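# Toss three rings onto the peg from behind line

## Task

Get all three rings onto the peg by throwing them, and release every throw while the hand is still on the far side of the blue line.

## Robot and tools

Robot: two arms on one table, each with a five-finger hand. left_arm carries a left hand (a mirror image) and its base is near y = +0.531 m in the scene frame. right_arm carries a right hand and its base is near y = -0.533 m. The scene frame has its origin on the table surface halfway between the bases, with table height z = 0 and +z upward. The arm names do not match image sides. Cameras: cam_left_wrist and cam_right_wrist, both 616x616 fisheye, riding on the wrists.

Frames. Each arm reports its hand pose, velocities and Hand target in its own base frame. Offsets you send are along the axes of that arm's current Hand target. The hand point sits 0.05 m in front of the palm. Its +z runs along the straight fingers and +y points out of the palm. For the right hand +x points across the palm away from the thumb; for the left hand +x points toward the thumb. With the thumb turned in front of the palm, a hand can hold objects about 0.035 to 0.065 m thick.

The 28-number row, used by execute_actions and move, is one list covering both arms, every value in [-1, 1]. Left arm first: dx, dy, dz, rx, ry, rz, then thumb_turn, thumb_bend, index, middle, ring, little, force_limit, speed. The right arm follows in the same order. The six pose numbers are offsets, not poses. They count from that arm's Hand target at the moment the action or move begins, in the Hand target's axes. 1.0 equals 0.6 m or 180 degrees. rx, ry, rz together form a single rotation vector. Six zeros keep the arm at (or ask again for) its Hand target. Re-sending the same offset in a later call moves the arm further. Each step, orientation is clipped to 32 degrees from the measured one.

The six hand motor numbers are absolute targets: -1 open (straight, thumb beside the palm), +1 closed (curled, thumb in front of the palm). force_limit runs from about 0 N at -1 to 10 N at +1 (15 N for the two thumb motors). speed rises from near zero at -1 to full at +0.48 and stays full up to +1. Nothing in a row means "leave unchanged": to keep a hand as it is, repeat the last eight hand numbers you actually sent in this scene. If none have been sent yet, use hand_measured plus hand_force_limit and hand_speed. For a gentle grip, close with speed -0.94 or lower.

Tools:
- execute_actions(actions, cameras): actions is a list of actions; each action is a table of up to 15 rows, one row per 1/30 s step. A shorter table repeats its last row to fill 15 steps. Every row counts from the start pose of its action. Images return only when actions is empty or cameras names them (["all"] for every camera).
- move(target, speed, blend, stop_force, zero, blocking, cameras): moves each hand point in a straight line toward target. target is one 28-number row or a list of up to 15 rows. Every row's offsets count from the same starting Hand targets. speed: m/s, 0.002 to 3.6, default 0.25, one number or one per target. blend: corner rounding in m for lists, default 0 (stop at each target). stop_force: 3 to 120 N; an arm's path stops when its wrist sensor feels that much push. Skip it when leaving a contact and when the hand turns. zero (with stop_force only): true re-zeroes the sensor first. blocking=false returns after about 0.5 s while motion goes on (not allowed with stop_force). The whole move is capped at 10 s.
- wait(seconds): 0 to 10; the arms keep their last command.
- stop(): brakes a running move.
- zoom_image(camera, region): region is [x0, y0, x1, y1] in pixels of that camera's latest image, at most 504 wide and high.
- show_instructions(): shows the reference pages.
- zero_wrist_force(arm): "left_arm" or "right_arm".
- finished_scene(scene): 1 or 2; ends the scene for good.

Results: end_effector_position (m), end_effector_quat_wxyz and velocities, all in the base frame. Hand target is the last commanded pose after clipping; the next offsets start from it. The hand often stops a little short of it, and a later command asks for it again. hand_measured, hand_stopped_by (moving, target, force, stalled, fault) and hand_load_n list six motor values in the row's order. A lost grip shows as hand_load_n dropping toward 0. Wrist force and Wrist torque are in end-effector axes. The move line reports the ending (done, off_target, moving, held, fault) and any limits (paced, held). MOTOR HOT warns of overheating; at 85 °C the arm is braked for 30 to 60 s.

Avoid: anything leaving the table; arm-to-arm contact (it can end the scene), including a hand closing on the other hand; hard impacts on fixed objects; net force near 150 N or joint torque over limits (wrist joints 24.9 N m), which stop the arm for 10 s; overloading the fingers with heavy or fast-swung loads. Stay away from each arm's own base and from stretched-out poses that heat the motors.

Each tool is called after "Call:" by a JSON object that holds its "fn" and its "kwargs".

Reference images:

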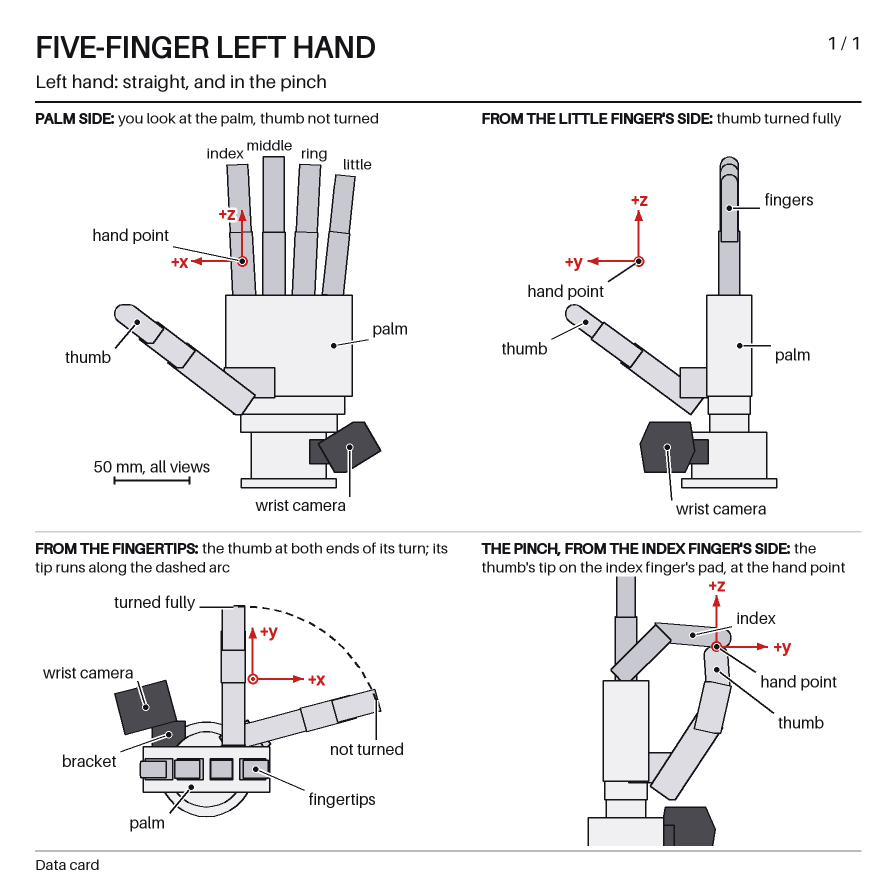

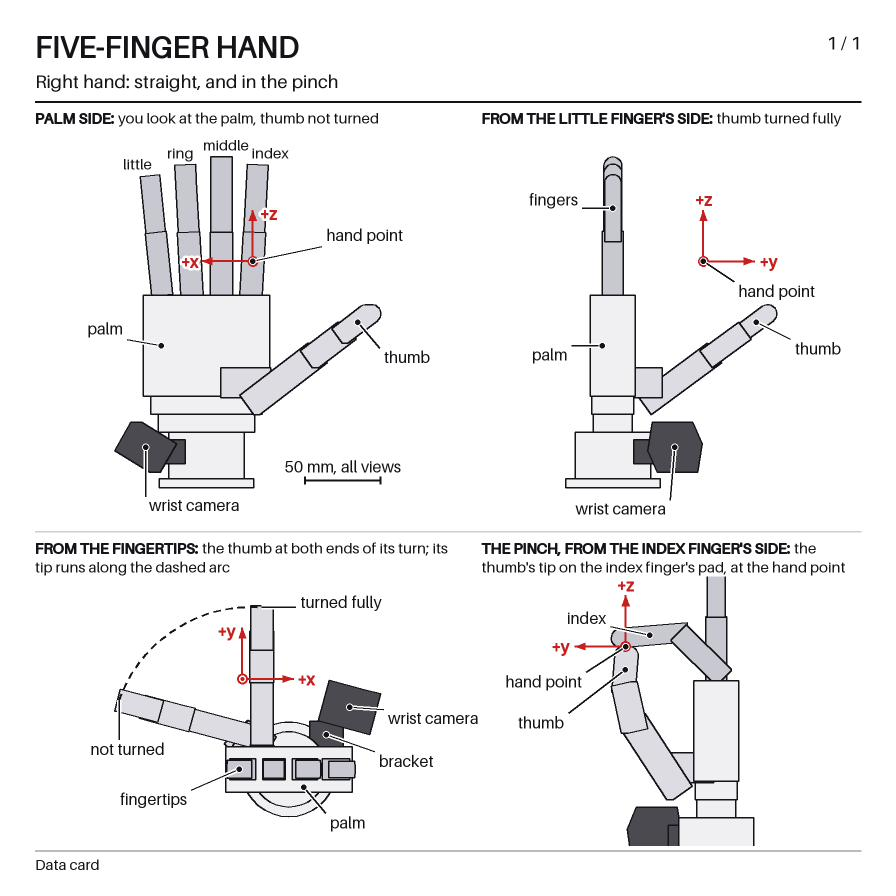

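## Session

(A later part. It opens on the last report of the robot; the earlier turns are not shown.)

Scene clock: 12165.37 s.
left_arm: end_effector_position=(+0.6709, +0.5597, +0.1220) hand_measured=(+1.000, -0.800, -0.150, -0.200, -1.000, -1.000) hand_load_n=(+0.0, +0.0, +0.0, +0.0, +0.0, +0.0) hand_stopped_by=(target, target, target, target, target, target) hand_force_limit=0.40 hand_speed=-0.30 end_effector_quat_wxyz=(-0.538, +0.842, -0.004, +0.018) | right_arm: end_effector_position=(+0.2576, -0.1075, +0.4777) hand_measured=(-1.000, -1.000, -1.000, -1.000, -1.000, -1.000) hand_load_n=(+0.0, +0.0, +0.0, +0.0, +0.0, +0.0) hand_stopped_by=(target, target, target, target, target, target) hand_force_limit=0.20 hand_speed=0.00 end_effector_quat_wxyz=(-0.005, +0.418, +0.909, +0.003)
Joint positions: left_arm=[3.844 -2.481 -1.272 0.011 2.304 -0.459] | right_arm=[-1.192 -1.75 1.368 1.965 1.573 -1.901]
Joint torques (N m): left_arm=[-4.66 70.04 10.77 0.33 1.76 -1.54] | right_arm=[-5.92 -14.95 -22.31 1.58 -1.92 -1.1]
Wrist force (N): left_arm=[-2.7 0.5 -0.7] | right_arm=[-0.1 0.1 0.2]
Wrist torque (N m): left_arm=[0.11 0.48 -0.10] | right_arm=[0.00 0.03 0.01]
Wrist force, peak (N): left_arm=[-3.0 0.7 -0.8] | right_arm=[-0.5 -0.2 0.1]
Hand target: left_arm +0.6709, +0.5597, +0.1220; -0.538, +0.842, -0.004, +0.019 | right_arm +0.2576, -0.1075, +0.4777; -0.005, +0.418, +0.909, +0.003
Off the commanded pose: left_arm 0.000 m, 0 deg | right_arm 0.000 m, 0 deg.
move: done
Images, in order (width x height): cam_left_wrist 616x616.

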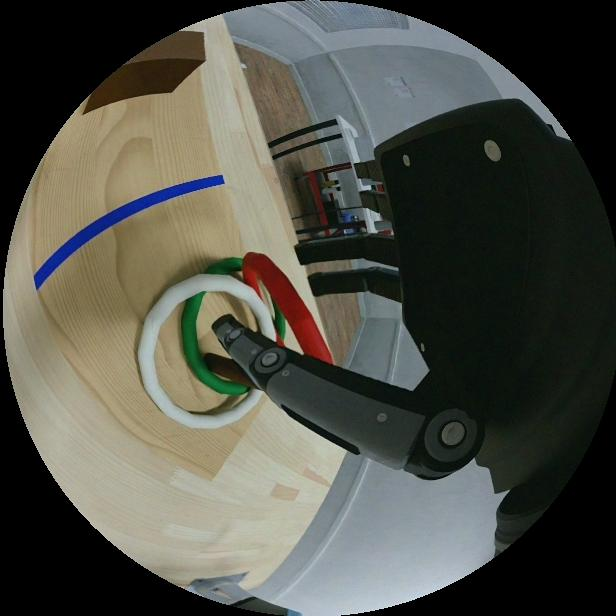

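Call:
{"fn": "move", "kwargs": {"target": [0,0,0,0,0,0,1,-0.3,-0.15,-0.2,-1,-1,0.4,-0.8,0,0,0,0,0,0,-1,-1,-1,-1,-1,-1,0.2,0]}}

Call:
{"fn": "move", "kwargs": {"target": [0,0,0,0,0,0,1,-0.3,0.4,0.4,-1,-1,0.4,-0.9,0,0,0,0,0,0,-1,-1,-1,-1,-1,-1,0.2,0], "cameras": ["cam_left_wrist"]}}

Call:
{"fn": "zoom_image", "kwargs": {"camera": "cam_left_wrist", "region": [200, 220, 380, 400]}}

Scene clock: 12174.03 s.
left_arm: end_effector_position=(+0.6709, +0.5597, +0.1220) hand_measured=(+1.000, -0.300, -0.150, -0.200, -1.000, -1.000) hand_load_n=(+0.0, +0.0, +0.0, +0.0, +0.0, +0.0) hand_stopped_by=(target, target, target, target, target, target) hand_force_limit=0.40 hand_speed=-0.80 end_effector_quat_wxyz=(-0.538, +0.842, -0.004, +0.019) | right_arm: end_effector_position=(+0.2576, -0.1075, +0.4777) hand_measured=(-1.000, -1.000, -1.000, -1.000, -1.000, -1.000) hand_load_n=(+0.0, +0.0, +0.0, +0.0, +0.0, +0.0) hand_stopped_by=(target, target, target, target, target, target) hand_force_limit=0.20 hand_speed=0.00 end_effector_quat_wxyz=(-0.005, +0.418, +0.909, +0.003)
Joint positions: left_arm=[3.844 -2.481 -1.272 0.011 2.304 -0.459] | right_arm=[-1.192 -1.75 1.368 1.965 1.573 -1.901]
Joint torques (N m): left_arm=[-5.36 69.93 11.13 0.4 1.84 -1.66] | right_arm=[-5.9 -14.68 -22.67 1.51 -2.02 -1.11]
Wrist force (N): left_arm=[-2.6 0.6 -0.7] | right_arm=[-0.1 -0.3 0.0]
Wrist torque (N m): left_arm=[0.13 0.46 -0.10] | right_arm=[-0.04 0.03 0.01]
Wrist force, peak (N): left_arm=[-2.9 0.7 -0.9] | right_arm=[-0.3 -0.4 0.3]
Hand target: left_arm +0.6709, +0.5597, +0.1220; -0.538, +0.842, -0.004, +0.019 | right_arm +0.2576, -0.1075, +0.4777; -0.005, +0.418, +0.909, +0.003
Off the commanded pose: left_arm 0.000 m, 0 deg | right_arm 0.000 m, 0 deg.
move: done

Scene clock: 12176.20 s.
left_arm: end_effector_position=(+0.6709, +0.5597, +0.1220) hand_measured=(+1.000, -0.300, +0.378, +0.300, -1.000, -1.000) hand_load_n=(-0.5, +2.5, +7.5, +7.0, +0.0, +0.0) hand_stopped_by=(target, target, force, force, target, target) hand_force_limit=0.40 hand_speed=-0.90 end_effector_quat_wxyz=(-0.538, +0.842, -0.004, +0.019) | right_arm: end_effector_position=(+0.2576, -0.1075, +0.4777) hand_measured=(-1.000, -1.000, -1.000, -1.000, -1.000, -1.000) hand_load_n=(+0.0, +0.0, +0.0, +0.0, +0.0, +0.0) hand_stopped_by=(target, target, target, target, target, target) hand_force_limit=0.20 hand_speed=0.00 end_effector_quat_wxyz=(-0.005, +0.418, +0.909, +0.003)
Joint positions: left_arm=[3.844 -2.481 -1.272 0.011 2.304 -0.459] | right_arm=[-1.192 -1.75 1.368 1.965 1.573 -1.901]
Joint torques (N m): left_arm=[-4.07 69.46 11.21 0.38 1.41 -1.72] | right_arm=[-5.87 -14.71 -22.51 1.52 -2.04 -1.01]
Wrist force (N): left_arm=[-3.4 -0.1 -0.8] | right_arm=[-0.1 -0.2 0.0]
Wrist torque (N m): left_arm=[0.10 0.51 -0.11] | right_arm=[-0.03 0.04 0.00]
Wrist force, peak (N): left_arm=[-3.4 -0.1 -0.8] | right_arm=[-0.3 -0.1 -0.2]
Hand target: left_arm +0.6709, +0.5597, +0.1220; -0.538, +0.842, -0.004, +0.019 | right_arm +0.2576, -0.1075, +0.4777; -0.005, +0.418, +0.909, +0.003
Off the commanded pose: left_arm 0.000 m, 0 deg | right_arm 0.000 m, 0 deg.
move: done
Images, in order (width x height): cam_left_wrist 616x616.

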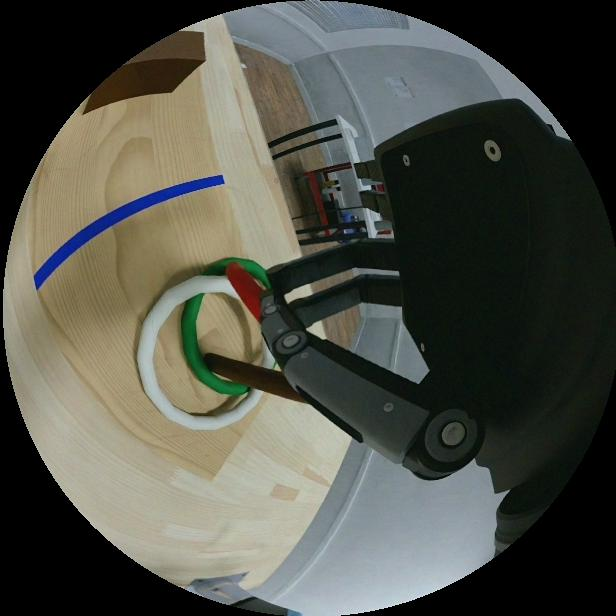

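Scaled by 2.800 from the camera's 616x616 image, which has a finer 880x880 frame.

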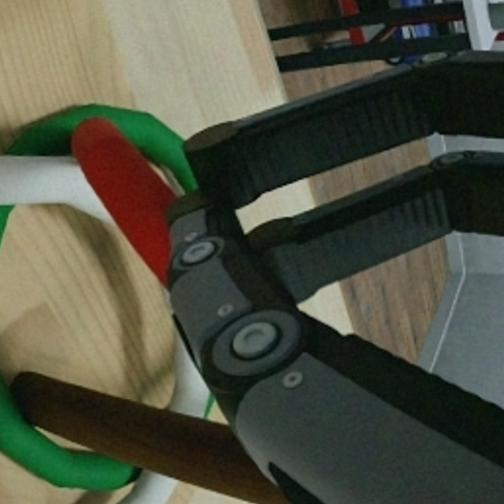

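Call:
{"fn": "move", "kwargs": {"target": [[0.0017,-0.0605,-0.028,0,0,0,1,-0.3,0.4,0.4,-1,-1,0.4,-0.9,0,0,0,0,0,0,-1,-1,-1,-1,-1,-1,0.2,0],[0.0017,-0.0605,-0.028,0,0,0,-1,-1,-0.15,-0.2,-1,-1,0.4,-0.3,0,0,0,0,0,0,-1,-1,-1,-1,-1,-1,0.2,0]], "speed": 0.06, "cameras": ["cam_left_wrist"]}}

Call:
{"fn": "zoom_image", "kwargs": {"camera": "cam_left_wrist", "region": [180, 220, 360, 400]}}

Scene clock: 12189.50 s.
left_arm: end_effector_position=(+0.6709, +0.5597, +0.1620) hand_measured=(-1.000, -1.000, -0.150, -0.200, -1.000, -1.000) hand_load_n=(+0.0, +0.0, +0.0, +0.0, +0.0, +0.0) hand_stopped_by=(target, target, target, target, target, target) hand_force_limit=0.40 hand_speed=-0.30 end_effector_quat_wxyz=(-0.538, +0.842, -0.004, +0.019) | right_arm: end_effector_position=(+0.2576, -0.1075, +0.4777) hand_measured=(-1.000, -1.000, -1.000, -1.000, -1.000, -1.000) hand_load_n=(+0.0, +0.0, +0.0, +0.0, +0.0, +0.0) hand_stopped_by=(target, target, target, target, target, target) hand_force_limit=0.20 hand_speed=0.00 end_effector_quat_wxyz=(-0.005, +0.418, +0.909, +0.003)
Joint positions: left_arm=[3.844 -2.427 -1.258 -0.057 2.304 -0.459] | right_arm=[-1.192 -1.75 1.368 1.965 1.573 -1.901]
Joint torques (N m): left_arm=[3.27 48.01 11.94 4.37 0.12 -1.71] | right_arm=[-5.68 -14.48 -22.21 1.61 -1.87 -1.11]
Wrist force (N): left_arm=[-2.6 0.5 -0.7] | right_arm=[0.1 -0.2 0.0]
Wrist torque (N m): left_arm=[0.12 0.46 -0.08] | right_arm=[-0.03 0.00 0.01]
Wrist force, peak (N): left_arm=[-3.4 0.0 -0.7] | right_arm=[-0.4 0.1 0.3]
Hand target: left_arm +0.6709, +0.5597, +0.1620; -0.538, +0.842, -0.004, +0.019 | right_arm +0.2576, -0.1075, +0.4777; -0.005, +0.418, +0.909, +0.003
Off the commanded pose: left_arm 0.000 m, 0 deg | right_arm 0.000 m, 0 deg.
move: done
Images, in order (width x height): cam_left_wrist 616x616.

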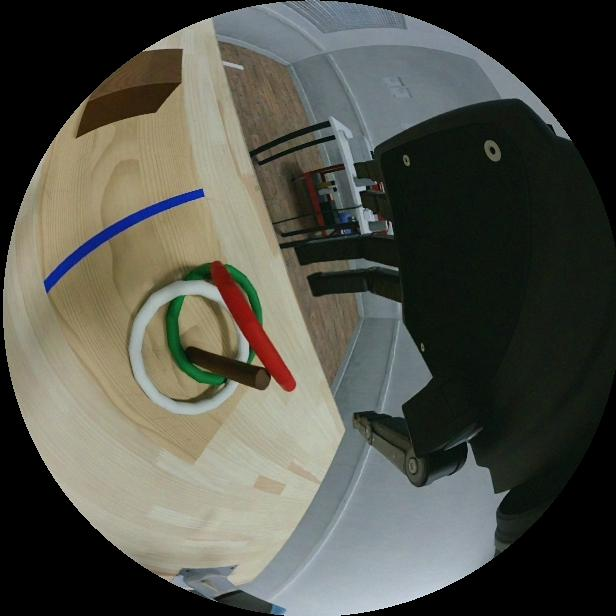

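Scaled by 2.800 from the camera's 616x616 image, which has a finer 880x880 frame.

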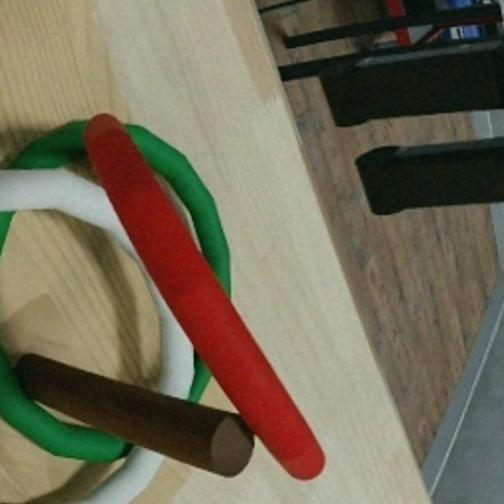

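Call:
{"fn": "move", "kwargs": {"target": [0.0233,0.0633,0.0272,0,0,0,1,-0.8,-0.15,-0.2,-1,-1,0.4,-0.3,0,0,0,0,0,0,-1,-1,-1,-1,-1,-1,0.2,0], "speed": 0.04, "stop_force": 3, "cameras": ["cam_left_wrist"]}}

Call:
{"fn": "zoom_image", "kwargs": {"camera": "cam_left_wrist", "region": [200, 220, 380, 400]}}

Scene clock: 12220.70 s.
left_arm: end_effector_position=(+0.6804, +0.5587, +0.1359) hand_measured=(+1.000, -0.800, -0.150, -0.200, -1.000, -1.000) hand_load_n=(+0.0, +0.0, +0.0, +0.0, +0.0, +0.0) hand_stopped_by=(target, target, target, target, target, target) hand_force_limit=0.40 hand_speed=-0.30 end_effector_quat_wxyz=(-0.538, +0.842, -0.004, +0.019) | right_arm: end_effector_position=(+0.2576, -0.1075, +0.4777) hand_measured=(-1.000, -1.000, -1.000, -1.000, -1.000, -1.000) hand_load_n=(+0.0, +0.0, +0.0, +0.0, +0.0, +0.0) hand_stopped_by=(target, target, target, target, target, target) hand_force_limit=0.20 hand_speed=0.00 end_effector_quat_wxyz=(-0.005, +0.418, +0.909, +0.003)
Joint positions: left_arm=[3.834 -2.476 -1.237 -0.034 2.312 -0.467] | right_arm=[-1.192 -1.75 1.368 1.965 1.573 -1.901]
Joint torques (N m): left_arm=[5.31 50.76 20 4.41 -0.61 2.3] | right_arm=[-5.77 -14.54 -22.07 1.45 -1.9 -1.14]
Wrist force (N): left_arm=[-2.7 0.5 -0.9] | right_arm=[0.0 -0.3 0.3]
Wrist torque (N m): left_arm=[0.12 0.47 0.01] | right_arm=[-0.05 0.01 0.00]
Wrist force, peak (N): left_arm=[-3.9 -6.8 -11.2] | right_arm=[-0.6 -0.2 -0.1]
Hand target: left_arm +0.6804, +0.5587, +0.1359; -0.538, +0.842, -0.004, +0.019 (not the last commanded pose) | right_arm +0.2576, -0.1075, +0.4777; -0.005, +0.418, +0.909, +0.003
Off the commanded pose: left_arm 0.016 m, 0 deg | right_arm 0.000 m, 0 deg.
move: contact (left_arm)
Images, in order (width x height): cam_left_wrist 616x616.

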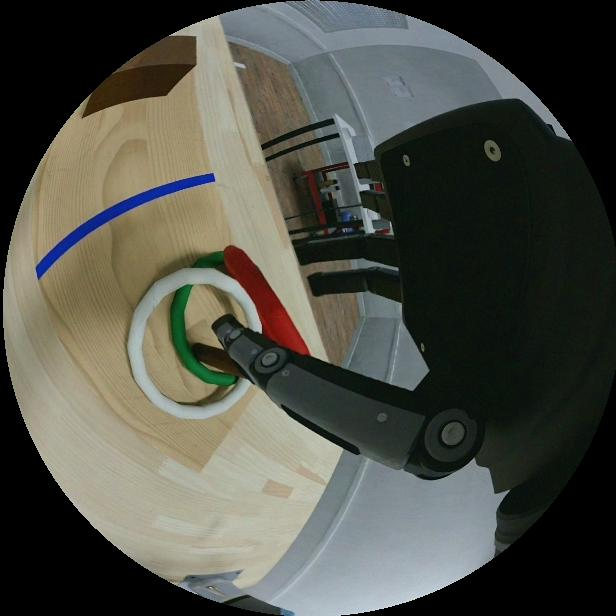

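Scaled by 2.800 from the camera's 616x616 image, which has a finer 880x880 frame.

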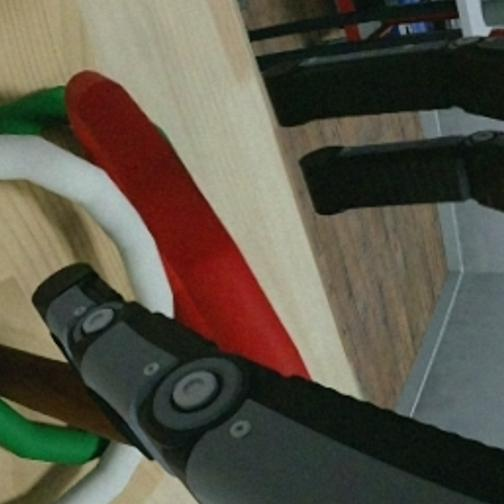

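Call:
{"fn": "move", "kwargs": {"target": [0.0012,-0.0393,-0.0182,0,0,0,-1,-1,-0.15,-0.2,-1,-1,0.4,-0.3,0,0,0,0,0,0,-1,-1,-1,-1,-1,-1,0.2,0], "speed": 0.06, "cameras": ["cam_left_wrist"]}}

Call:
{"fn": "zoom_image", "kwargs": {"camera": "cam_left_wrist", "region": [180, 220, 360, 400]}}

Scene clock: 12250.07 s.
left_arm: end_effector_position=(+0.6804, +0.5587, +0.1619) hand_measured=(-1.000, -1.000, -0.150, -0.200, -1.000, -1.000) hand_load_n=(+0.0, +0.0, +0.0, +0.0, +0.0, +0.0) hand_stopped_by=(target, target, target, target, target, target) hand_force_limit=0.40 hand_speed=-0.30 end_effector_quat_wxyz=(-0.538, +0.842, -0.004, +0.019) | right_arm: end_effector_position=(+0.2576, -0.1075, +0.4777) hand_measured=(-1.000, -1.000, -1.000, -1.000, -1.000, -1.000) hand_load_n=(+0.0, +0.0, +0.0, +0.0, +0.0, +0.0) hand_stopped_by=(target, target, target, target, target, target) hand_force_limit=0.20 hand_speed=0.00 end_effector_quat_wxyz=(-0.005, +0.418, +0.909, +0.003)
Joint positions: left_arm=[3.834 -2.443 -1.226 -0.078 2.312 -0.467] | right_arm=[-1.192 -1.75 1.368 1.965 1.573 -1.901]
Joint torques (N m): left_arm=[-4.81 48.79 11.69 4.89 1.69 -1.75] | right_arm=[-5.63 -14.64 -22.18 1.47 -2.01 -1.02]
Wrist force (N): left_arm=[-2.7 0.6 -0.8] | right_arm=[-0.3 -0.1 -0.1]
Wrist torque (N m): left_arm=[0.12 0.48 -0.01] | right_arm=[0.00 0.06 -0.01]
Wrist force, peak (N): left_arm=[-2.8 1.6 -0.4] | right_arm=[-0.3 -0.5 0.2]
Hand target: left_arm +0.6804, +0.5587, +0.1619; -0.538, +0.842, -0.004, +0.019 | right_arm +0.2576, -0.1075, +0.4777; -0.005, +0.418, +0.909, +0.003
Off the commanded pose: left_arm 0.000 m, 0 deg | right_arm 0.000 m, 0 deg.
move: done
Images, in order (width x height): cam_left_wrist 616x616.

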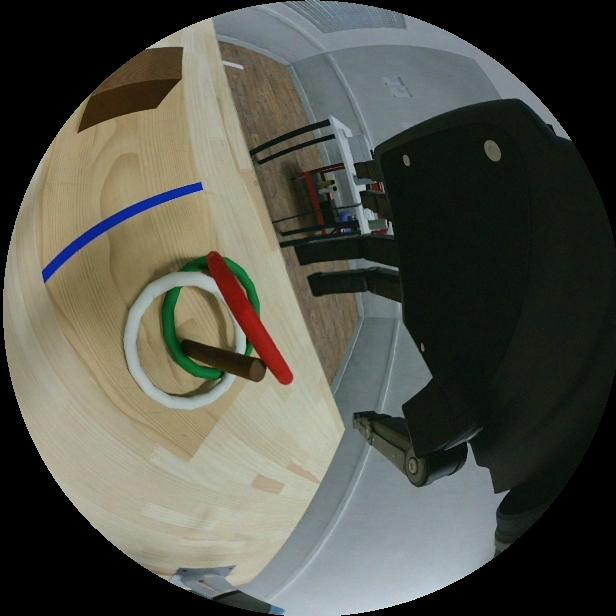

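Scaled by 2.800 from the camera's 616x616 image, which has a finer 880x880 frame.

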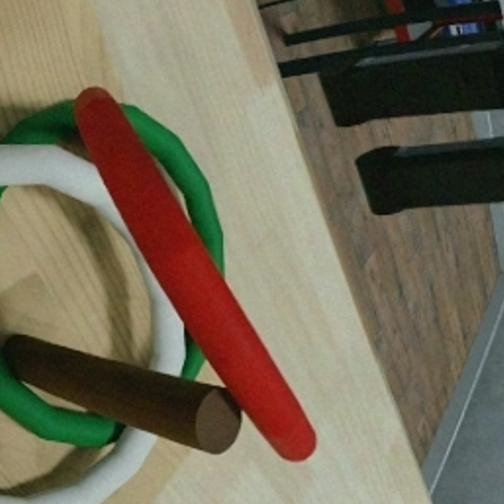

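Call:
{"fn": "move", "kwargs": {"target": [[0.0017,-0.0605,-0.028,0,0,0,-1,-1,-0.15,-0.2,-1,-1,0.4,-0.3,0,0,0,0,0,0,-1,-1,-1,-1,-1,-1,0.2,0],[0.0017,-0.0605,-0.028,0,0,0,1,-0.8,-0.15,-0.2,-1,-1,0.4,-0.3,0,0,0,0,0,0,-1,-1,-1,-1,-1,-1,0.2,0]], "speed": 0.1}}

Scene clock: 12304.57 s.
left_arm: end_effector_position=(+0.6804, +0.5587, +0.2019) hand_measured=(+1.000, -0.800, -0.150, -0.200, -1.000, -1.000) hand_load_n=(+0.0, +0.0, +0.0, +0.0, +0.0, +0.0) hand_stopped_by=(target, target, target, target, target, target) hand_force_limit=0.40 hand_speed=-0.30 end_effector_quat_wxyz=(-0.538, +0.842, -0.004, +0.019) | right_arm: end_effector_position=(+0.2576, -0.1075, +0.4777) hand_measured=(-1.000, -1.000, -1.000, -1.000, -1.000, -1.000) hand_load_n=(+0.0, +0.0, +0.0, +0.0, +0.0, +0.0) hand_stopped_by=(target, target, target, target, target, target) hand_force_limit=0.20 hand_speed=0.00 end_effector_quat_wxyz=(-0.005, +0.418, +0.909, +0.003)
Joint positions: left_arm=[3.834 -2.395 -1.202 -0.15 2.312 -0.467] | right_arm=[-1.192 -1.75 1.368 1.965 1.573 -1.901]
Joint torques (N m): left_arm=[5.27 47.98 12.88 2.92 -0.6 -1.75] | right_arm=[-5.64 -14.79 -22.32 1.42 -1.94 -1.03]
Wrist force (N): left_arm=[-2.7 0.5 -0.6] | right_arm=[0.0 0.1 0.4]
Wrist torque (N m): left_arm=[0.11 0.49 -0.02] | right_arm=[-0.01 0.01 0.02]
Wrist force, peak (N): left_arm=[-2.8 2.3 -0.1] | right_arm=[-0.4 -0.4 0.2]
Hand target: left_arm +0.6804, +0.5587, +0.2019; -0.538, +0.842, -0.004, +0.019 | right_arm +0.2576, -0.1075, +0.4777; -0.005, +0.418, +0.909, +0.003
Off the commanded pose: left_arm 0.000 m, 0 deg | right_arm 0.000 m, 0 deg.
move: done

Call:
{"fn": "move", "kwargs": {"target": [[0.0062,0.109,0.0403,0,0,0,1,-0.8,-0.15,-0.2,-1,-1,0.4,-0.3,0,0,0,0,0,0,-1,-1,-1,-1,-1,-1,0.2,0]], "speed": 0.04, "stop_force": 3, "cameras": ["cam_left_wrist"]}}

Call:
{"fn": "zoom_image", "kwargs": {"camera": "cam_left_wrist", "region": [200, 220, 380, 400]}}

Scene clock: 12386.23 s.
left_arm: end_effector_position=(+0.6858, +0.5530, +0.1326) hand_measured=(+1.000, -0.800, -0.150, -0.200, -1.000, -1.000) hand_load_n=(+0.0, +0.0, -0.5, +0.0, +0.0, +0.0) hand_stopped_by=(target, target, target, target, target, target) hand_force_limit=0.40 hand_speed=-0.30 end_effector_quat_wxyz=(-0.538, +0.842, -0.004, +0.019) | right_arm: end_effector_position=(+0.2576, -0.1075, +0.4777) hand_measured=(-1.000, -1.000, -1.000, -1.000, -1.000, -1.000) hand_load_n=(+0.0, +0.0, +0.0, +0.0, +0.0, +0.0) hand_stopped_by=(target, target, target, target, target, target) hand_force_limit=0.20 hand_speed=0.00 end_effector_quat_wxyz=(-0.005, +0.418, +0.909, +0.003)
Joint positions: left_arm=[3.823 -2.484 -1.231 -0.037 2.321 -0.475] | right_arm=[-1.192 -1.75 1.368 1.965 1.573 -1.901]
Joint torques (N m): left_arm=[3.85 69.98 26.58 0.29 -0.59 1.94] | right_arm=[-5.81 -15.13 -21.98 1.38 -2 -1.05]
Wrist force (N): left_arm=[-3.0 0.6 -0.8] | right_arm=[-0.2 0.0 0.1]
Wrist torque (N m): left_arm=[0.13 0.52 0.05] | right_arm=[-0.01 0.06 -0.01]
Wrist force, peak (N): left_arm=[-3.1 0.8 -0.7] | right_arm=[-0.6 -0.2 0.2]
Hand target: left_arm +0.6858, +0.5530, +0.1326; -0.538, +0.842, -0.004, +0.019 | right_arm +0.2576, -0.1075, +0.4777; -0.005, +0.418, +0.909, +0.003
Off the commanded pose: left_arm 0.000 m, 0 deg | right_arm 0.000 m, 0 deg.
move: done
Images, in order (width x height): cam_left_wrist 616x616.

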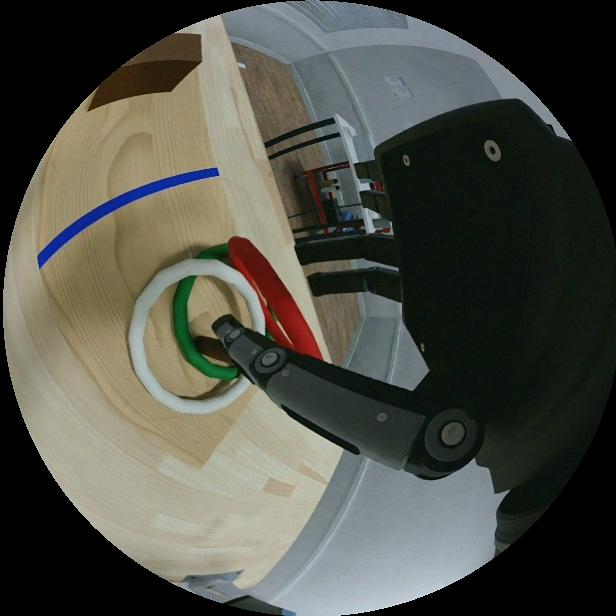

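Scaled by 2.800 from the camera's 616x616 image, which has a finer 880x880 frame.

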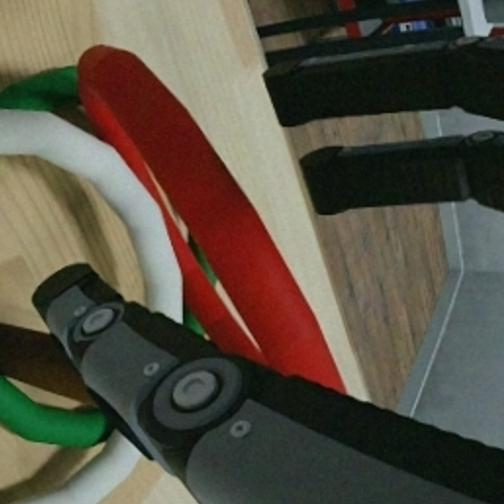

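Call:
{"fn": "move", "kwargs": {"target": [[0,0,0,0,0,0,1,-0.3,-0.15,-0.2,-1,-1,0.4,-0.8,0,0,0,0,0,0,-1,-1,-1,-1,-1,-1,0.2,0]], "cameras": ["cam_left_wrist"]}}

Call:
{"fn": "zoom_image", "kwargs": {"camera": "cam_left_wrist", "region": [200, 220, 380, 400]}}

Scene clock: 12408.37 s.
left_arm: end_effector_position=(+0.6858, +0.5530, +0.1326) hand_measured=(+1.000, -0.300, -0.150, -0.200, -1.000, -1.000) hand_load_n=(+0.0, +0.0, +0.0, +0.0, +0.0, +0.0) hand_stopped_by=(target, target, target, target, target, target) hand_force_limit=0.40 hand_speed=-0.80 end_effector_quat_wxyz=(-0.538, +0.842, -0.004, +0.019) | right_arm: end_effector_position=(+0.2576, -0.1075, +0.4777) hand_measured=(-1.000, -1.000, -1.000, -1.000, -1.000, -1.000) hand_load_n=(+0.0, +0.0, +0.0, +0.0, +0.0, +0.0) hand_stopped_by=(target, target, target, target, target, target) hand_force_limit=0.20 hand_speed=0.00 end_effector_quat_wxyz=(-0.005, +0.418, +0.909, +0.003)
Joint positions: left_arm=[3.823 -2.484 -1.231 -0.037 2.321 -0.475] | right_arm=[-1.192 -1.75 1.368 1.965 1.573 -1.901]
Joint torques (N m): left_arm=[3.36 69.75 26.32 1.1 -0.62 1.87] | right_arm=[-5.76 -14.97 -22.55 1.37 -1.98 -1.06]
Wrist force (N): left_arm=[-2.8 0.5 -0.6] | right_arm=[0.0 -0.1 0.0]
Wrist torque (N m): left_arm=[0.11 0.50 0.07] | right_arm=[0.00 0.02 0.01]
Wrist force, peak (N): left_arm=[-3.1 0.5 -0.6] | right_arm=[0.0 -0.6 0.0]
Hand target: left_arm +0.6858, +0.5530, +0.1326; -0.538, +0.842, -0.004, +0.019 | right_arm +0.2576, -0.1075, +0.4777; -0.005, +0.418, +0.909, +0.003
Off the commanded pose: left_arm 0.000 m, 0 deg | right_arm 0.000 m, 0 deg.
move: done
Images, in order (width x height): cam_left_wrist 616x616.

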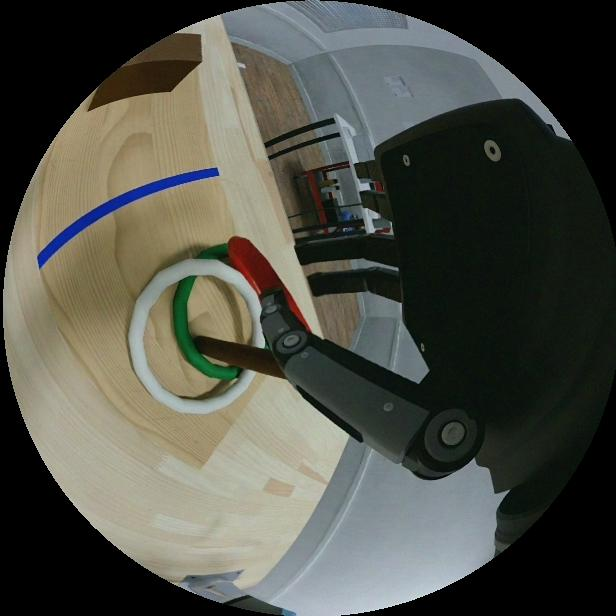

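Scaled by 2.800 from the camera's 616x616 image, which has a finer 880x880 frame.

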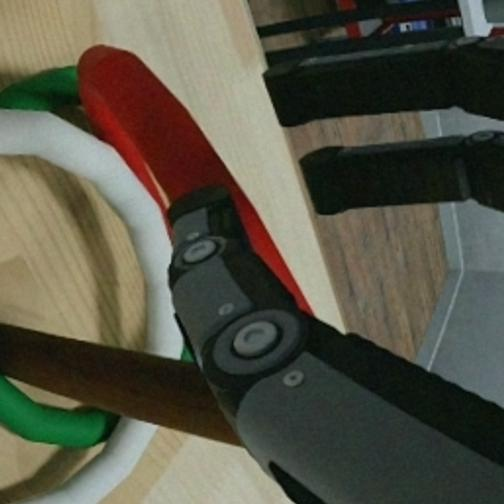

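Call:
{"fn": "move", "kwargs": {"target": [[0,0,0,0,0,0,1,-0.3,0.4,0.4,-1,-1,0.4,-0.9,0,0,0,0,0,0,-1,-1,-1,-1,-1,-1,0.2,0]], "cameras": ["cam_left_wrist"]}}

Call:
{"fn": "zoom_image", "kwargs": {"camera": "cam_left_wrist", "region": [200, 220, 380, 400]}}

Scene clock: 12416.10 s.
left_arm: end_effector_position=(+0.6858, +0.5530, +0.1326) hand_measured=(+1.000, -0.300, +0.378, +0.300, -1.000, -1.000) hand_load_n=(-1.0, +2.5, +7.0, +7.5, +0.0, +0.0) hand_stopped_by=(target, target, force, force, target, target) hand_force_limit=0.40 hand_speed=-0.90 end_effector_quat_wxyz=(-0.538, +0.842, -0.004, +0.019) | right_arm: end_effector_position=(+0.2576, -0.1075, +0.4777) hand_measured=(-1.000, -1.000, -1.000, -1.000, -1.000, -1.000) hand_load_n=(+0.0, +0.0, +0.0, +0.0, +0.0, +0.0) hand_stopped_by=(target, target, target, target, target, target) hand_force_limit=0.20 hand_speed=0.00 end_effector_quat_wxyz=(-0.005, +0.418, +0.909, +0.003)
Joint positions: left_arm=[3.823 -2.484 -1.231 -0.037 2.321 -0.475] | right_arm=[-1.192 -1.75 1.368 1.965 1.573 -1.901]
Joint torques (N m): left_arm=[3.57 69.32 26.34 1.32 -0.45 1.81] | right_arm=[-5.63 -14.82 -22.48 1.38 -1.97 -1.07]
Wrist force (N): left_arm=[-3.3 -0.2 -0.5] | right_arm=[-0.2 -0.2 0.0]
Wrist torque (N m): left_arm=[0.07 0.52 0.06] | right_arm=[-0.02 0.05 -0.01]
Wrist force, peak (N): left_arm=[-3.4 -0.5 -0.6] | right_arm=[-0.3 -0.3 0.3]
Hand target: left_arm +0.6858, +0.5530, +0.1326; -0.538, +0.842, -0.004, +0.019 | right_arm +0.2576, -0.1075, +0.4777; -0.005, +0.418, +0.909, +0.003
Off the commanded pose: left_arm 0.000 m, 0 deg | right_arm 0.000 m, 0 deg.
move: done
Images, in order (width x height): cam_left_wrist 616x616.

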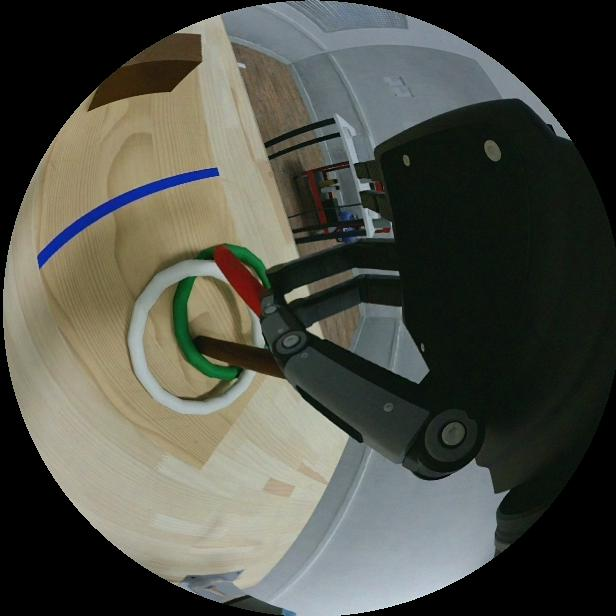

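Scaled by 2.800 from the camera's 616x616 image, which has a finer 880x880 frame.

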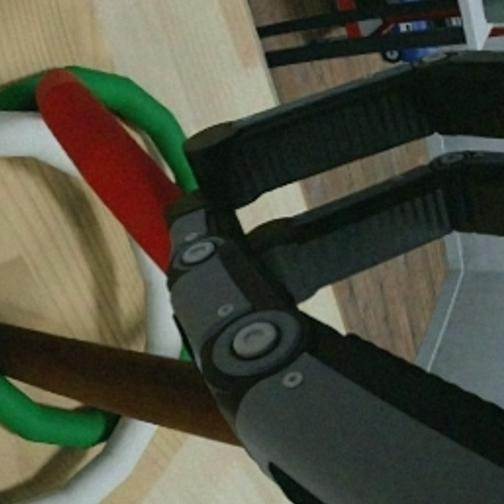

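Call:
{"fn": "move", "kwargs": {"target": [[0,0,0,0,0,0,1,-0.5,-0.3,-0.3,-1,-1,0.4,-0.6,0,0,0,0,0,0,-1,-1,-1,-1,-1,-1,0.2,0],[0.0029,-0.1059,-0.049,0,0,0,1,-0.5,-0.3,-0.3,-1,-1,0.4,-0.6,0,0,0,0,0,0,-1,-1,-1,-1,-1,-1,0.2,0]], "speed": 0.1, "cameras": ["cam_left_wrist"]}}

Call:
{"fn": "zoom_image", "kwargs": {"camera": "cam_left_wrist", "region": [130, 200, 350, 420]}}

Scene clock: 12433.77 s.
left_arm: end_effector_position=(+0.6857, +0.5530, +0.2027) hand_measured=(+1.000, -0.500, -0.300, -0.300, -1.000, -1.000) hand_load_n=(+0.0, +0.0, +0.0, +0.0, +0.0, +0.0) hand_stopped_by=(target, target, target, target, target, target) hand_force_limit=0.40 hand_speed=-0.60 end_effector_quat_wxyz=(-0.538, +0.842, -0.004, +0.019) | right_arm: end_effector_position=(+0.2576, -0.1075, +0.4777) hand_measured=(-1.000, -1.000, -1.000, -1.000, -1.000, -1.000) hand_load_n=(+0.0, +0.0, +0.0, +0.0, +0.0, +0.0) hand_stopped_by=(target, target, target, target, target, target) hand_force_limit=0.20 hand_speed=0.00 end_effector_quat_wxyz=(-0.005, +0.418, +0.909, +0.003)
Joint positions: left_arm=[3.824 -2.397 -1.195 -0.16 2.321 -0.475] | right_arm=[-1.192 -1.75 1.368 1.965 1.573 -1.901]
Joint torques (N m): left_arm=[4.61 48.28 11.96 5.18 0 -1.69] | right_arm=[-5.59 -14.86 -21.68 1.35 -2.03 -1.06]
Wrist force (N): left_arm=[-2.6 0.3 -0.6] | right_arm=[-0.1 0.1 -0.1]
Wrist torque (N m): left_arm=[0.08 0.47 0.06] | right_arm=[0.01 0.04 0.01]
Wrist force, peak (N): left_arm=[-3.4 0.0 -0.4] | right_arm=[-0.4 -0.2 -0.2]
Hand target: left_arm +0.6857, +0.5530, +0.2026; -0.538, +0.842, -0.004, +0.019 | right_arm +0.2576, -0.1075, +0.4777; -0.005, +0.418, +0.909, +0.003
Off the commanded pose: left_arm 0.000 m, 0 deg | right_arm 0.000 m, 0 deg.
move: done
Images, in order (width x height): cam_left_wrist 616x616.

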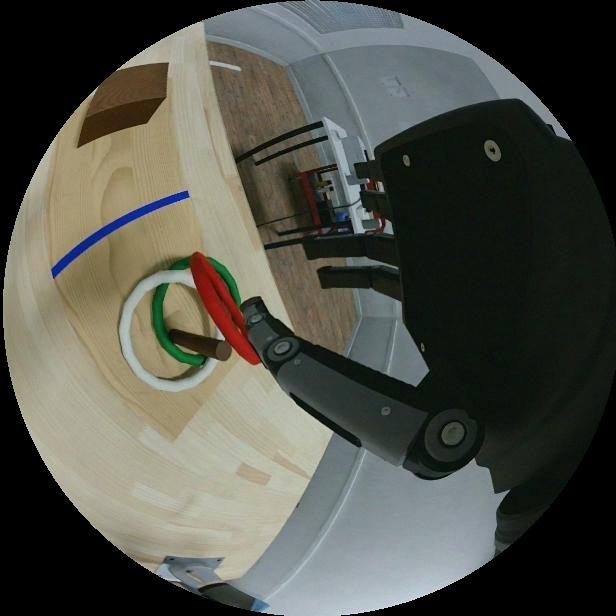

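Scaled by 2.291 from the camera's 616x616 image, which has a finer 880x880 frame.

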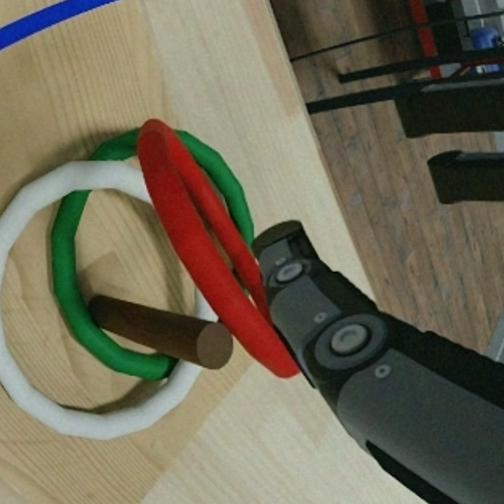

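Call:
{"fn": "move", "kwargs": {"target": [[0,0.0487,0.0337,0,0.04696,-0.1007,1,-0.8,-0.15,-0.2,-1,-1,0.4,-0.3,0,0,0,0,0,0,-1,-1,-1,-1,-1,-1,0.2,0]], "speed": 0.08, "cameras": ["cam_left_wrist"]}}

Call:
{"fn": "zoom_image", "kwargs": {"camera": "cam_left_wrist", "region": [160, 200, 360, 400]}}

Scene clock: 12496.93 s.
left_arm: end_effector_position=(+0.6867, +0.5591, +0.1674) hand_measured=(+1.000, -0.800, -0.150, -0.200, -1.000, -1.000) hand_load_n=(+0.0, +0.0, +0.0, +0.0, +0.0, +0.0) hand_stopped_by=(target, target, target, target, target, target) hand_force_limit=0.40 hand_speed=-0.30 end_effector_quat_wxyz=(-0.527, +0.829, +0.089, +0.165) | right_arm: end_effector_position=(+0.2576, -0.1075, +0.4777) hand_measured=(-1.000, -1.000, -1.000, -1.000, -1.000, -1.000) hand_load_n=(+0.0, +0.0, +0.0, +0.0, +0.0, +0.0) hand_stopped_by=(target, target, target, target, target, target) hand_force_limit=0.20 hand_speed=0.00 end_effector_quat_wxyz=(-0.005, +0.418, +0.909, +0.003)
Joint positions: left_arm=[3.879 -2.412 -1.354 0.139 2.151 -0.691] | right_arm=[-1.192 -1.75 1.368 1.965 1.573 -1.901]
Joint torques (N m): left_arm=[-4.94 64.42 25.72 0.19 1.5 2.36] | right_arm=[-5.75 -14.84 -21.74 1.37 -1.9 -0.95]
Wrist force (N): left_arm=[-3.0 0.8 -0.9] | right_arm=[0.0 0.0 0.0]
Wrist torque (N m): left_arm=[0.19 0.49 -0.14] | right_arm=[0.00 0.02 0.02]
Wrist force, peak (N): left_arm=[-3.3 1.1 -0.6] | right_arm=[-0.4 -0.5 0.0]
Hand target: left_arm +0.6868, +0.5591, +0.1676; -0.527, +0.829, +0.089, +0.165 | right_arm +0.2576, -0.1075, +0.4777; -0.005, +0.418, +0.909, +0.003
Off the commanded pose: left_arm 0.000 m, 0 deg | right_arm 0.000 m, 0 deg.
move: done
Images, in order (width x height): cam_left_wrist 616x616.

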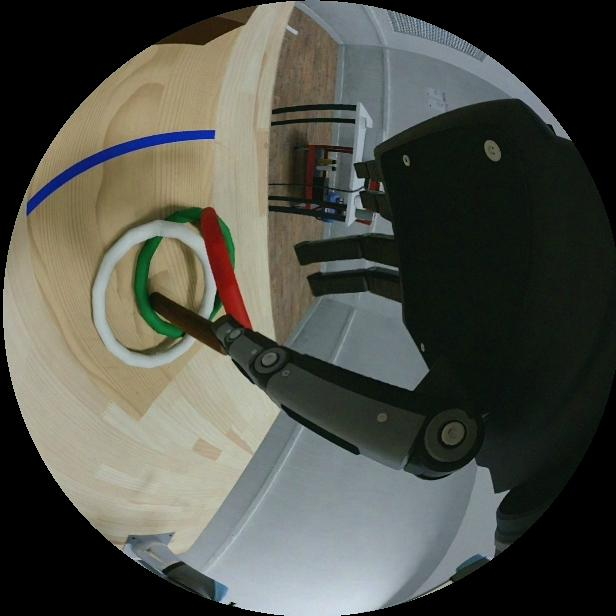

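Scaled by 2.520 from the camera's 616x616 image, which has a finer 880x880 frame.

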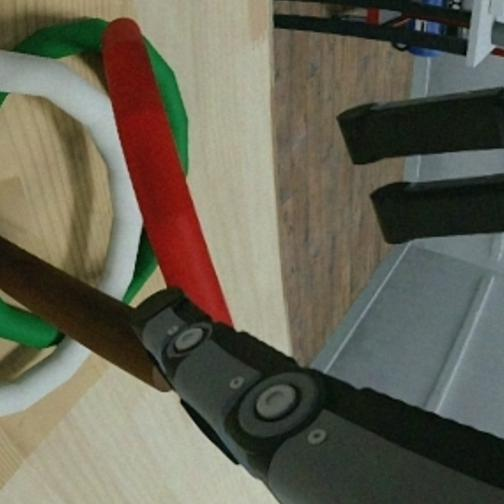

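Call:
{"fn": "move", "kwargs": {"target": [[-0.0200,0.0497,0.0232,0,0,0,1,-0.8,-0.15,-0.2,-1,-1,0.4,-0.3,0,0,0,0,0,0,-1,-1,-1,-1,-1,-1,0.2,0]], "speed": 0.04, "stop_force": 3, "cameras": ["cam_left_wrist"]}}

Call:
{"fn": "zoom_image", "kwargs": {"camera": "cam_left_wrist", "region": [160, 200, 360, 400]}}

Scene clock: 12511.33 s.
left_arm: end_effector_position=(+0.6877, +0.5592, +0.1326) hand_measured=(+1.000, -0.800, -0.150, -0.200, -1.000, -1.000) hand_load_n=(+0.0, +0.0, +0.0, +0.0, +0.0, -0.5) hand_stopped_by=(target, target, target, target, target, target) hand_force_limit=0.40 hand_speed=-0.30 end_effector_quat_wxyz=(-0.527, +0.829, +0.089, +0.165) | right_arm: end_effector_position=(+0.2576, -0.1075, +0.4777) hand_measured=(-1.000, -1.000, -1.000, -1.000, -1.000, -1.000) hand_load_n=(+0.0, +0.0, +0.0, +0.0, +0.0, +0.0) hand_stopped_by=(target, target, target, target, target, target) hand_force_limit=0.20 hand_speed=0.00 end_effector_quat_wxyz=(-0.005, +0.418, +0.909, +0.003)
Joint positions: left_arm=[3.878 -2.465 -1.359 0.197 2.151 -0.692] | right_arm=[-1.192 -1.75 1.368 1.965 1.573 -1.901]
Joint torques (N m): left_arm=[-4.13 68.68 25.28 0.22 0.86 -0.25] | right_arm=[-5.27 -14.55 -21.93 1.33 -1.86 -1.02]
Wrist force (N): left_arm=[-3.0 0.7 -0.8] | right_arm=[0.1 -0.2 0.0]
Wrist torque (N m): left_arm=[0.17 0.50 -0.10] | right_arm=[-0.02 0.00 0.01]
Wrist force, peak (N): left_arm=[-3.3 0.6 -0.6] | right_arm=[-0.4 -0.3 0.2]
Hand target: left_arm +0.6877, +0.5592, +0.1326; -0.527, +0.829, +0.089, +0.165 | right_arm +0.2576, -0.1075, +0.4777; -0.005, +0.418, +0.909, +0.003
Off the commanded pose: left_arm 0.000 m, 0 deg | right_arm 0.000 m, 0 deg.
move: done
Images, in order (width x height): cam_left_wrist 616x616.

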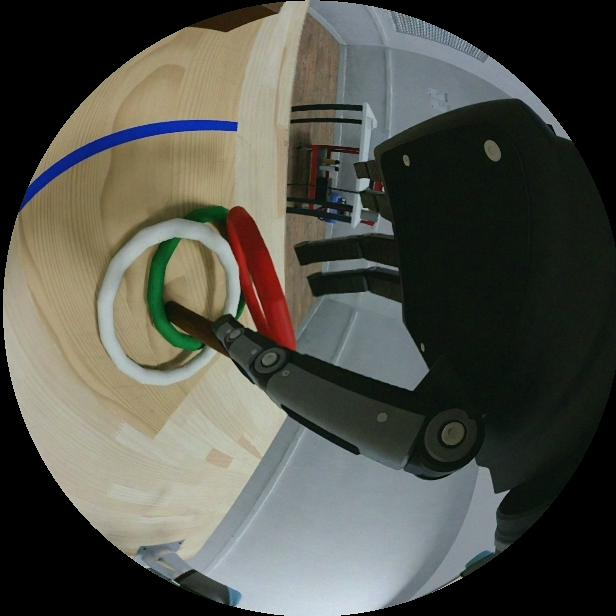

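Scaled by 2.520 from the camera's 616x616 image, which has a finer 880x880 frame.

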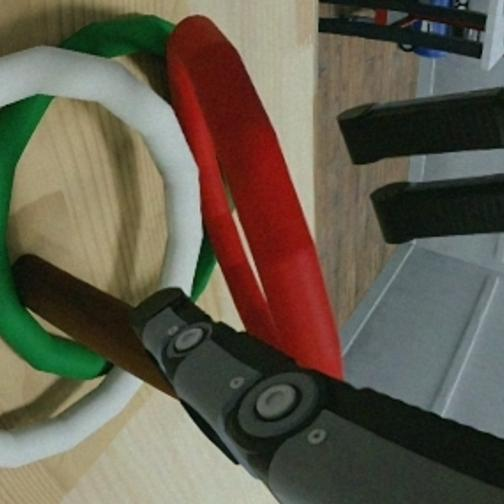

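Call:
{"fn": "move", "kwargs": {"target": [[-0.0066,0.0163,0.0076,0,0,0,1,-0.8,-0.15,-0.2,-1,-1,0.4,-0.3,0,0,0,0,0,0,-1,-1,-1,-1,-1,-1,0.2,0]], "speed": 0.03, "stop_force": 3, "cameras": ["cam_left_wrist"]}}

Call:
{"fn": "zoom_image", "kwargs": {"camera": "cam_left_wrist", "region": [180, 200, 380, 400]}}

Scene clock: 12518.40 s.
left_arm: end_effector_position=(+0.6880, +0.5592, +0.1211) hand_measured=(+1.000, -0.800, -0.150, -0.200, -1.000, -1.000) hand_load_n=(+0.0, +0.0, +0.0, +0.0, +0.0, +0.0) hand_stopped_by=(target, target, target, target, target, target) hand_force_limit=0.40 hand_speed=-0.30 end_effector_quat_wxyz=(-0.527, +0.829, +0.089, +0.165) | right_arm: end_effector_position=(+0.2576, -0.1075, +0.4777) hand_measured=(-1.000, -1.000, -1.000, -1.000, -1.000, -1.000) hand_load_n=(+0.0, +0.0, +0.0, +0.0, +0.0, +0.0) hand_stopped_by=(target, target, target, target, target, target) hand_force_limit=0.20 hand_speed=0.00 end_effector_quat_wxyz=(-0.005, +0.418, +0.909, +0.003)
Joint positions: left_arm=[3.878 -2.483 -1.359 0.215 2.151 -0.692] | right_arm=[-1.192 -1.75 1.368 1.965 1.573 -1.901]
Joint torques (N m): left_arm=[-6.63 68.66 24.96 0.24 1.24 -1.98] | right_arm=[-5.91 -14.9 -22.2 1.28 -1.96 -0.97]
Wrist force (N): left_arm=[-3.1 0.5 -0.7] | right_arm=[0.1 -0.2 -0.1]
Wrist torque (N m): left_arm=[0.15 0.52 -0.09] | right_arm=[-0.02 0.01 0.01]
Wrist force, peak (N): left_arm=[-3.4 0.4 -0.8] | right_arm=[-0.5 0.0 0.0]
Hand target: left_arm +0.6880, +0.5592, +0.1211; -0.527, +0.829, +0.089, +0.165 | right_arm +0.2576, -0.1075, +0.4777; -0.005, +0.418, +0.909, +0.003
Off the commanded pose: left_arm 0.000 m, 0 deg | right_arm 0.000 m, 0 deg.
move: done
Images, in order (width x height): cam_left_wrist 616x616.

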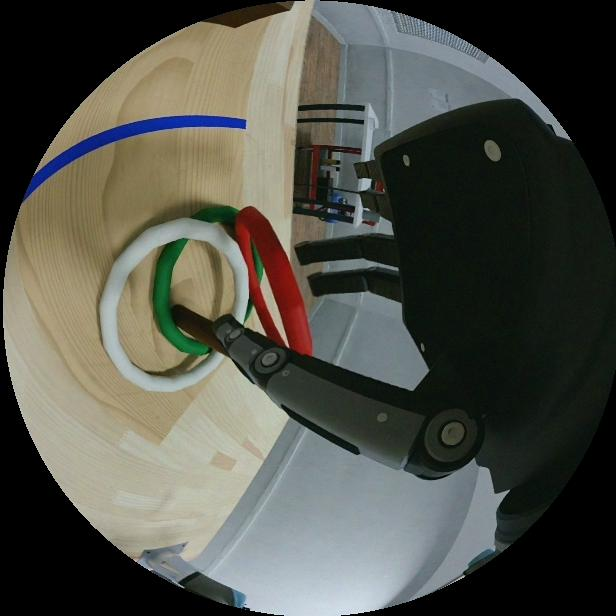

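Scaled by 2.520 from the camera's 616x616 image, which has a finer 880x880 frame.

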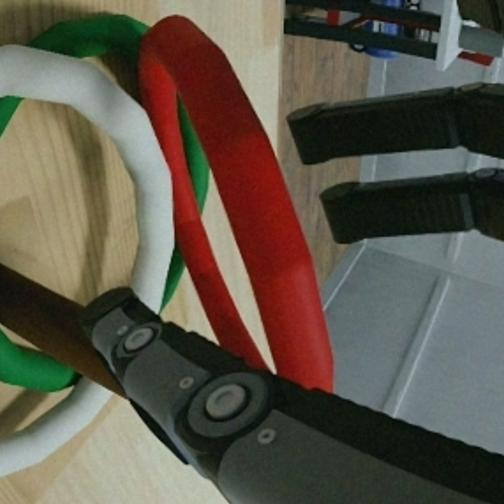

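Call:
{"fn": "move", "kwargs": {"target": [[-0.0014,0.0036,0.0017,0,0,0,1,-0.3,-0.15,-0.2,-1,-1,0.4,-0.8,0,0,0,0,0,0,-1,-1,-1,-1,-1,-1,0.2,0]], "speed": 0.03, "cameras": ["cam_left_wrist"]}}

Call:
{"fn": "zoom_image", "kwargs": {"camera": "cam_left_wrist", "region": [180, 200, 380, 400]}}

Scene clock: 12526.80 s.
left_arm: end_effector_position=(+0.6881, +0.5592, +0.1186) hand_measured=(+1.000, -0.300, -0.150, -0.200, -1.000, -1.000) hand_load_n=(+0.0, +0.0, +0.0, +0.0, +0.0, +0.0) hand_stopped_by=(target, target, target, target, target, target) hand_force_limit=0.40 hand_speed=-0.80 end_effector_quat_wxyz=(-0.527, +0.829, +0.089, +0.165) | right_arm: end_effector_position=(+0.2576, -0.1075, +0.4777) hand_measured=(-1.000, -1.000, -1.000, -1.000, -1.000, -1.000) hand_load_n=(+0.0, +0.0, +0.0, +0.0, +0.0, +0.0) hand_stopped_by=(target, target, target, target, target, target) hand_force_limit=0.20 hand_speed=0.00 end_effector_quat_wxyz=(-0.005, +0.418, +0.909, +0.003)
Joint positions: left_arm=[3.878 -2.487 -1.359 0.218 2.152 -0.692] | right_arm=[-1.192 -1.75 1.368 1.965 1.573 -1.901]
Joint torques (N m): left_arm=[-6.07 66.86 23.3 0.99 1.57 -1.77] | right_arm=[-5.72 -14.75 -22.21 1.3 -1.88 -1.01]
Wrist force (N): left_arm=[-3.1 0.5 -0.9] | right_arm=[-0.1 -0.2 -0.1]
Wrist torque (N m): left_arm=[0.14 0.50 -0.07] | right_arm=[-0.03 0.03 0.01]
Wrist force, peak (N): left_arm=[-3.4 0.6 -0.7] | right_arm=[-0.4 -0.3 0.0]
Hand target: left_arm +0.6881, +0.5592, +0.1186; -0.527, +0.829, +0.089, +0.165 | right_arm +0.2576, -0.1075, +0.4777; -0.005, +0.418, +0.909, +0.003
Off the commanded pose: left_arm 0.000 m, 0 deg | right_arm 0.000 m, 0 deg.
move: done
Images, in order (width x height): cam_left_wrist 616x616.

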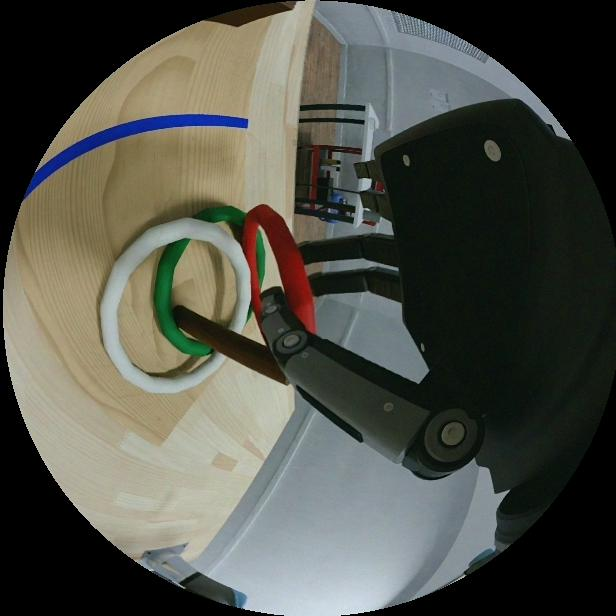

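Scaled by 2.520 from the camera's 616x616 image, which has a finer 880x880 frame.

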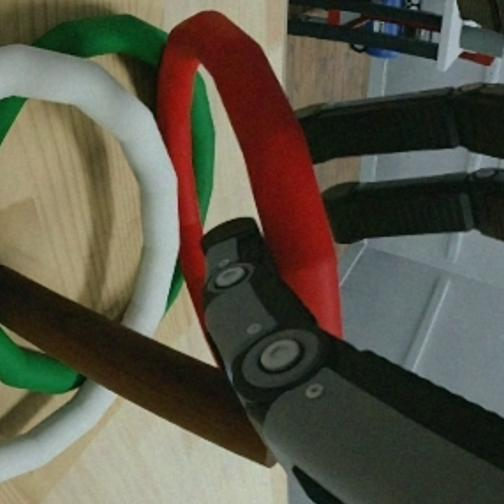

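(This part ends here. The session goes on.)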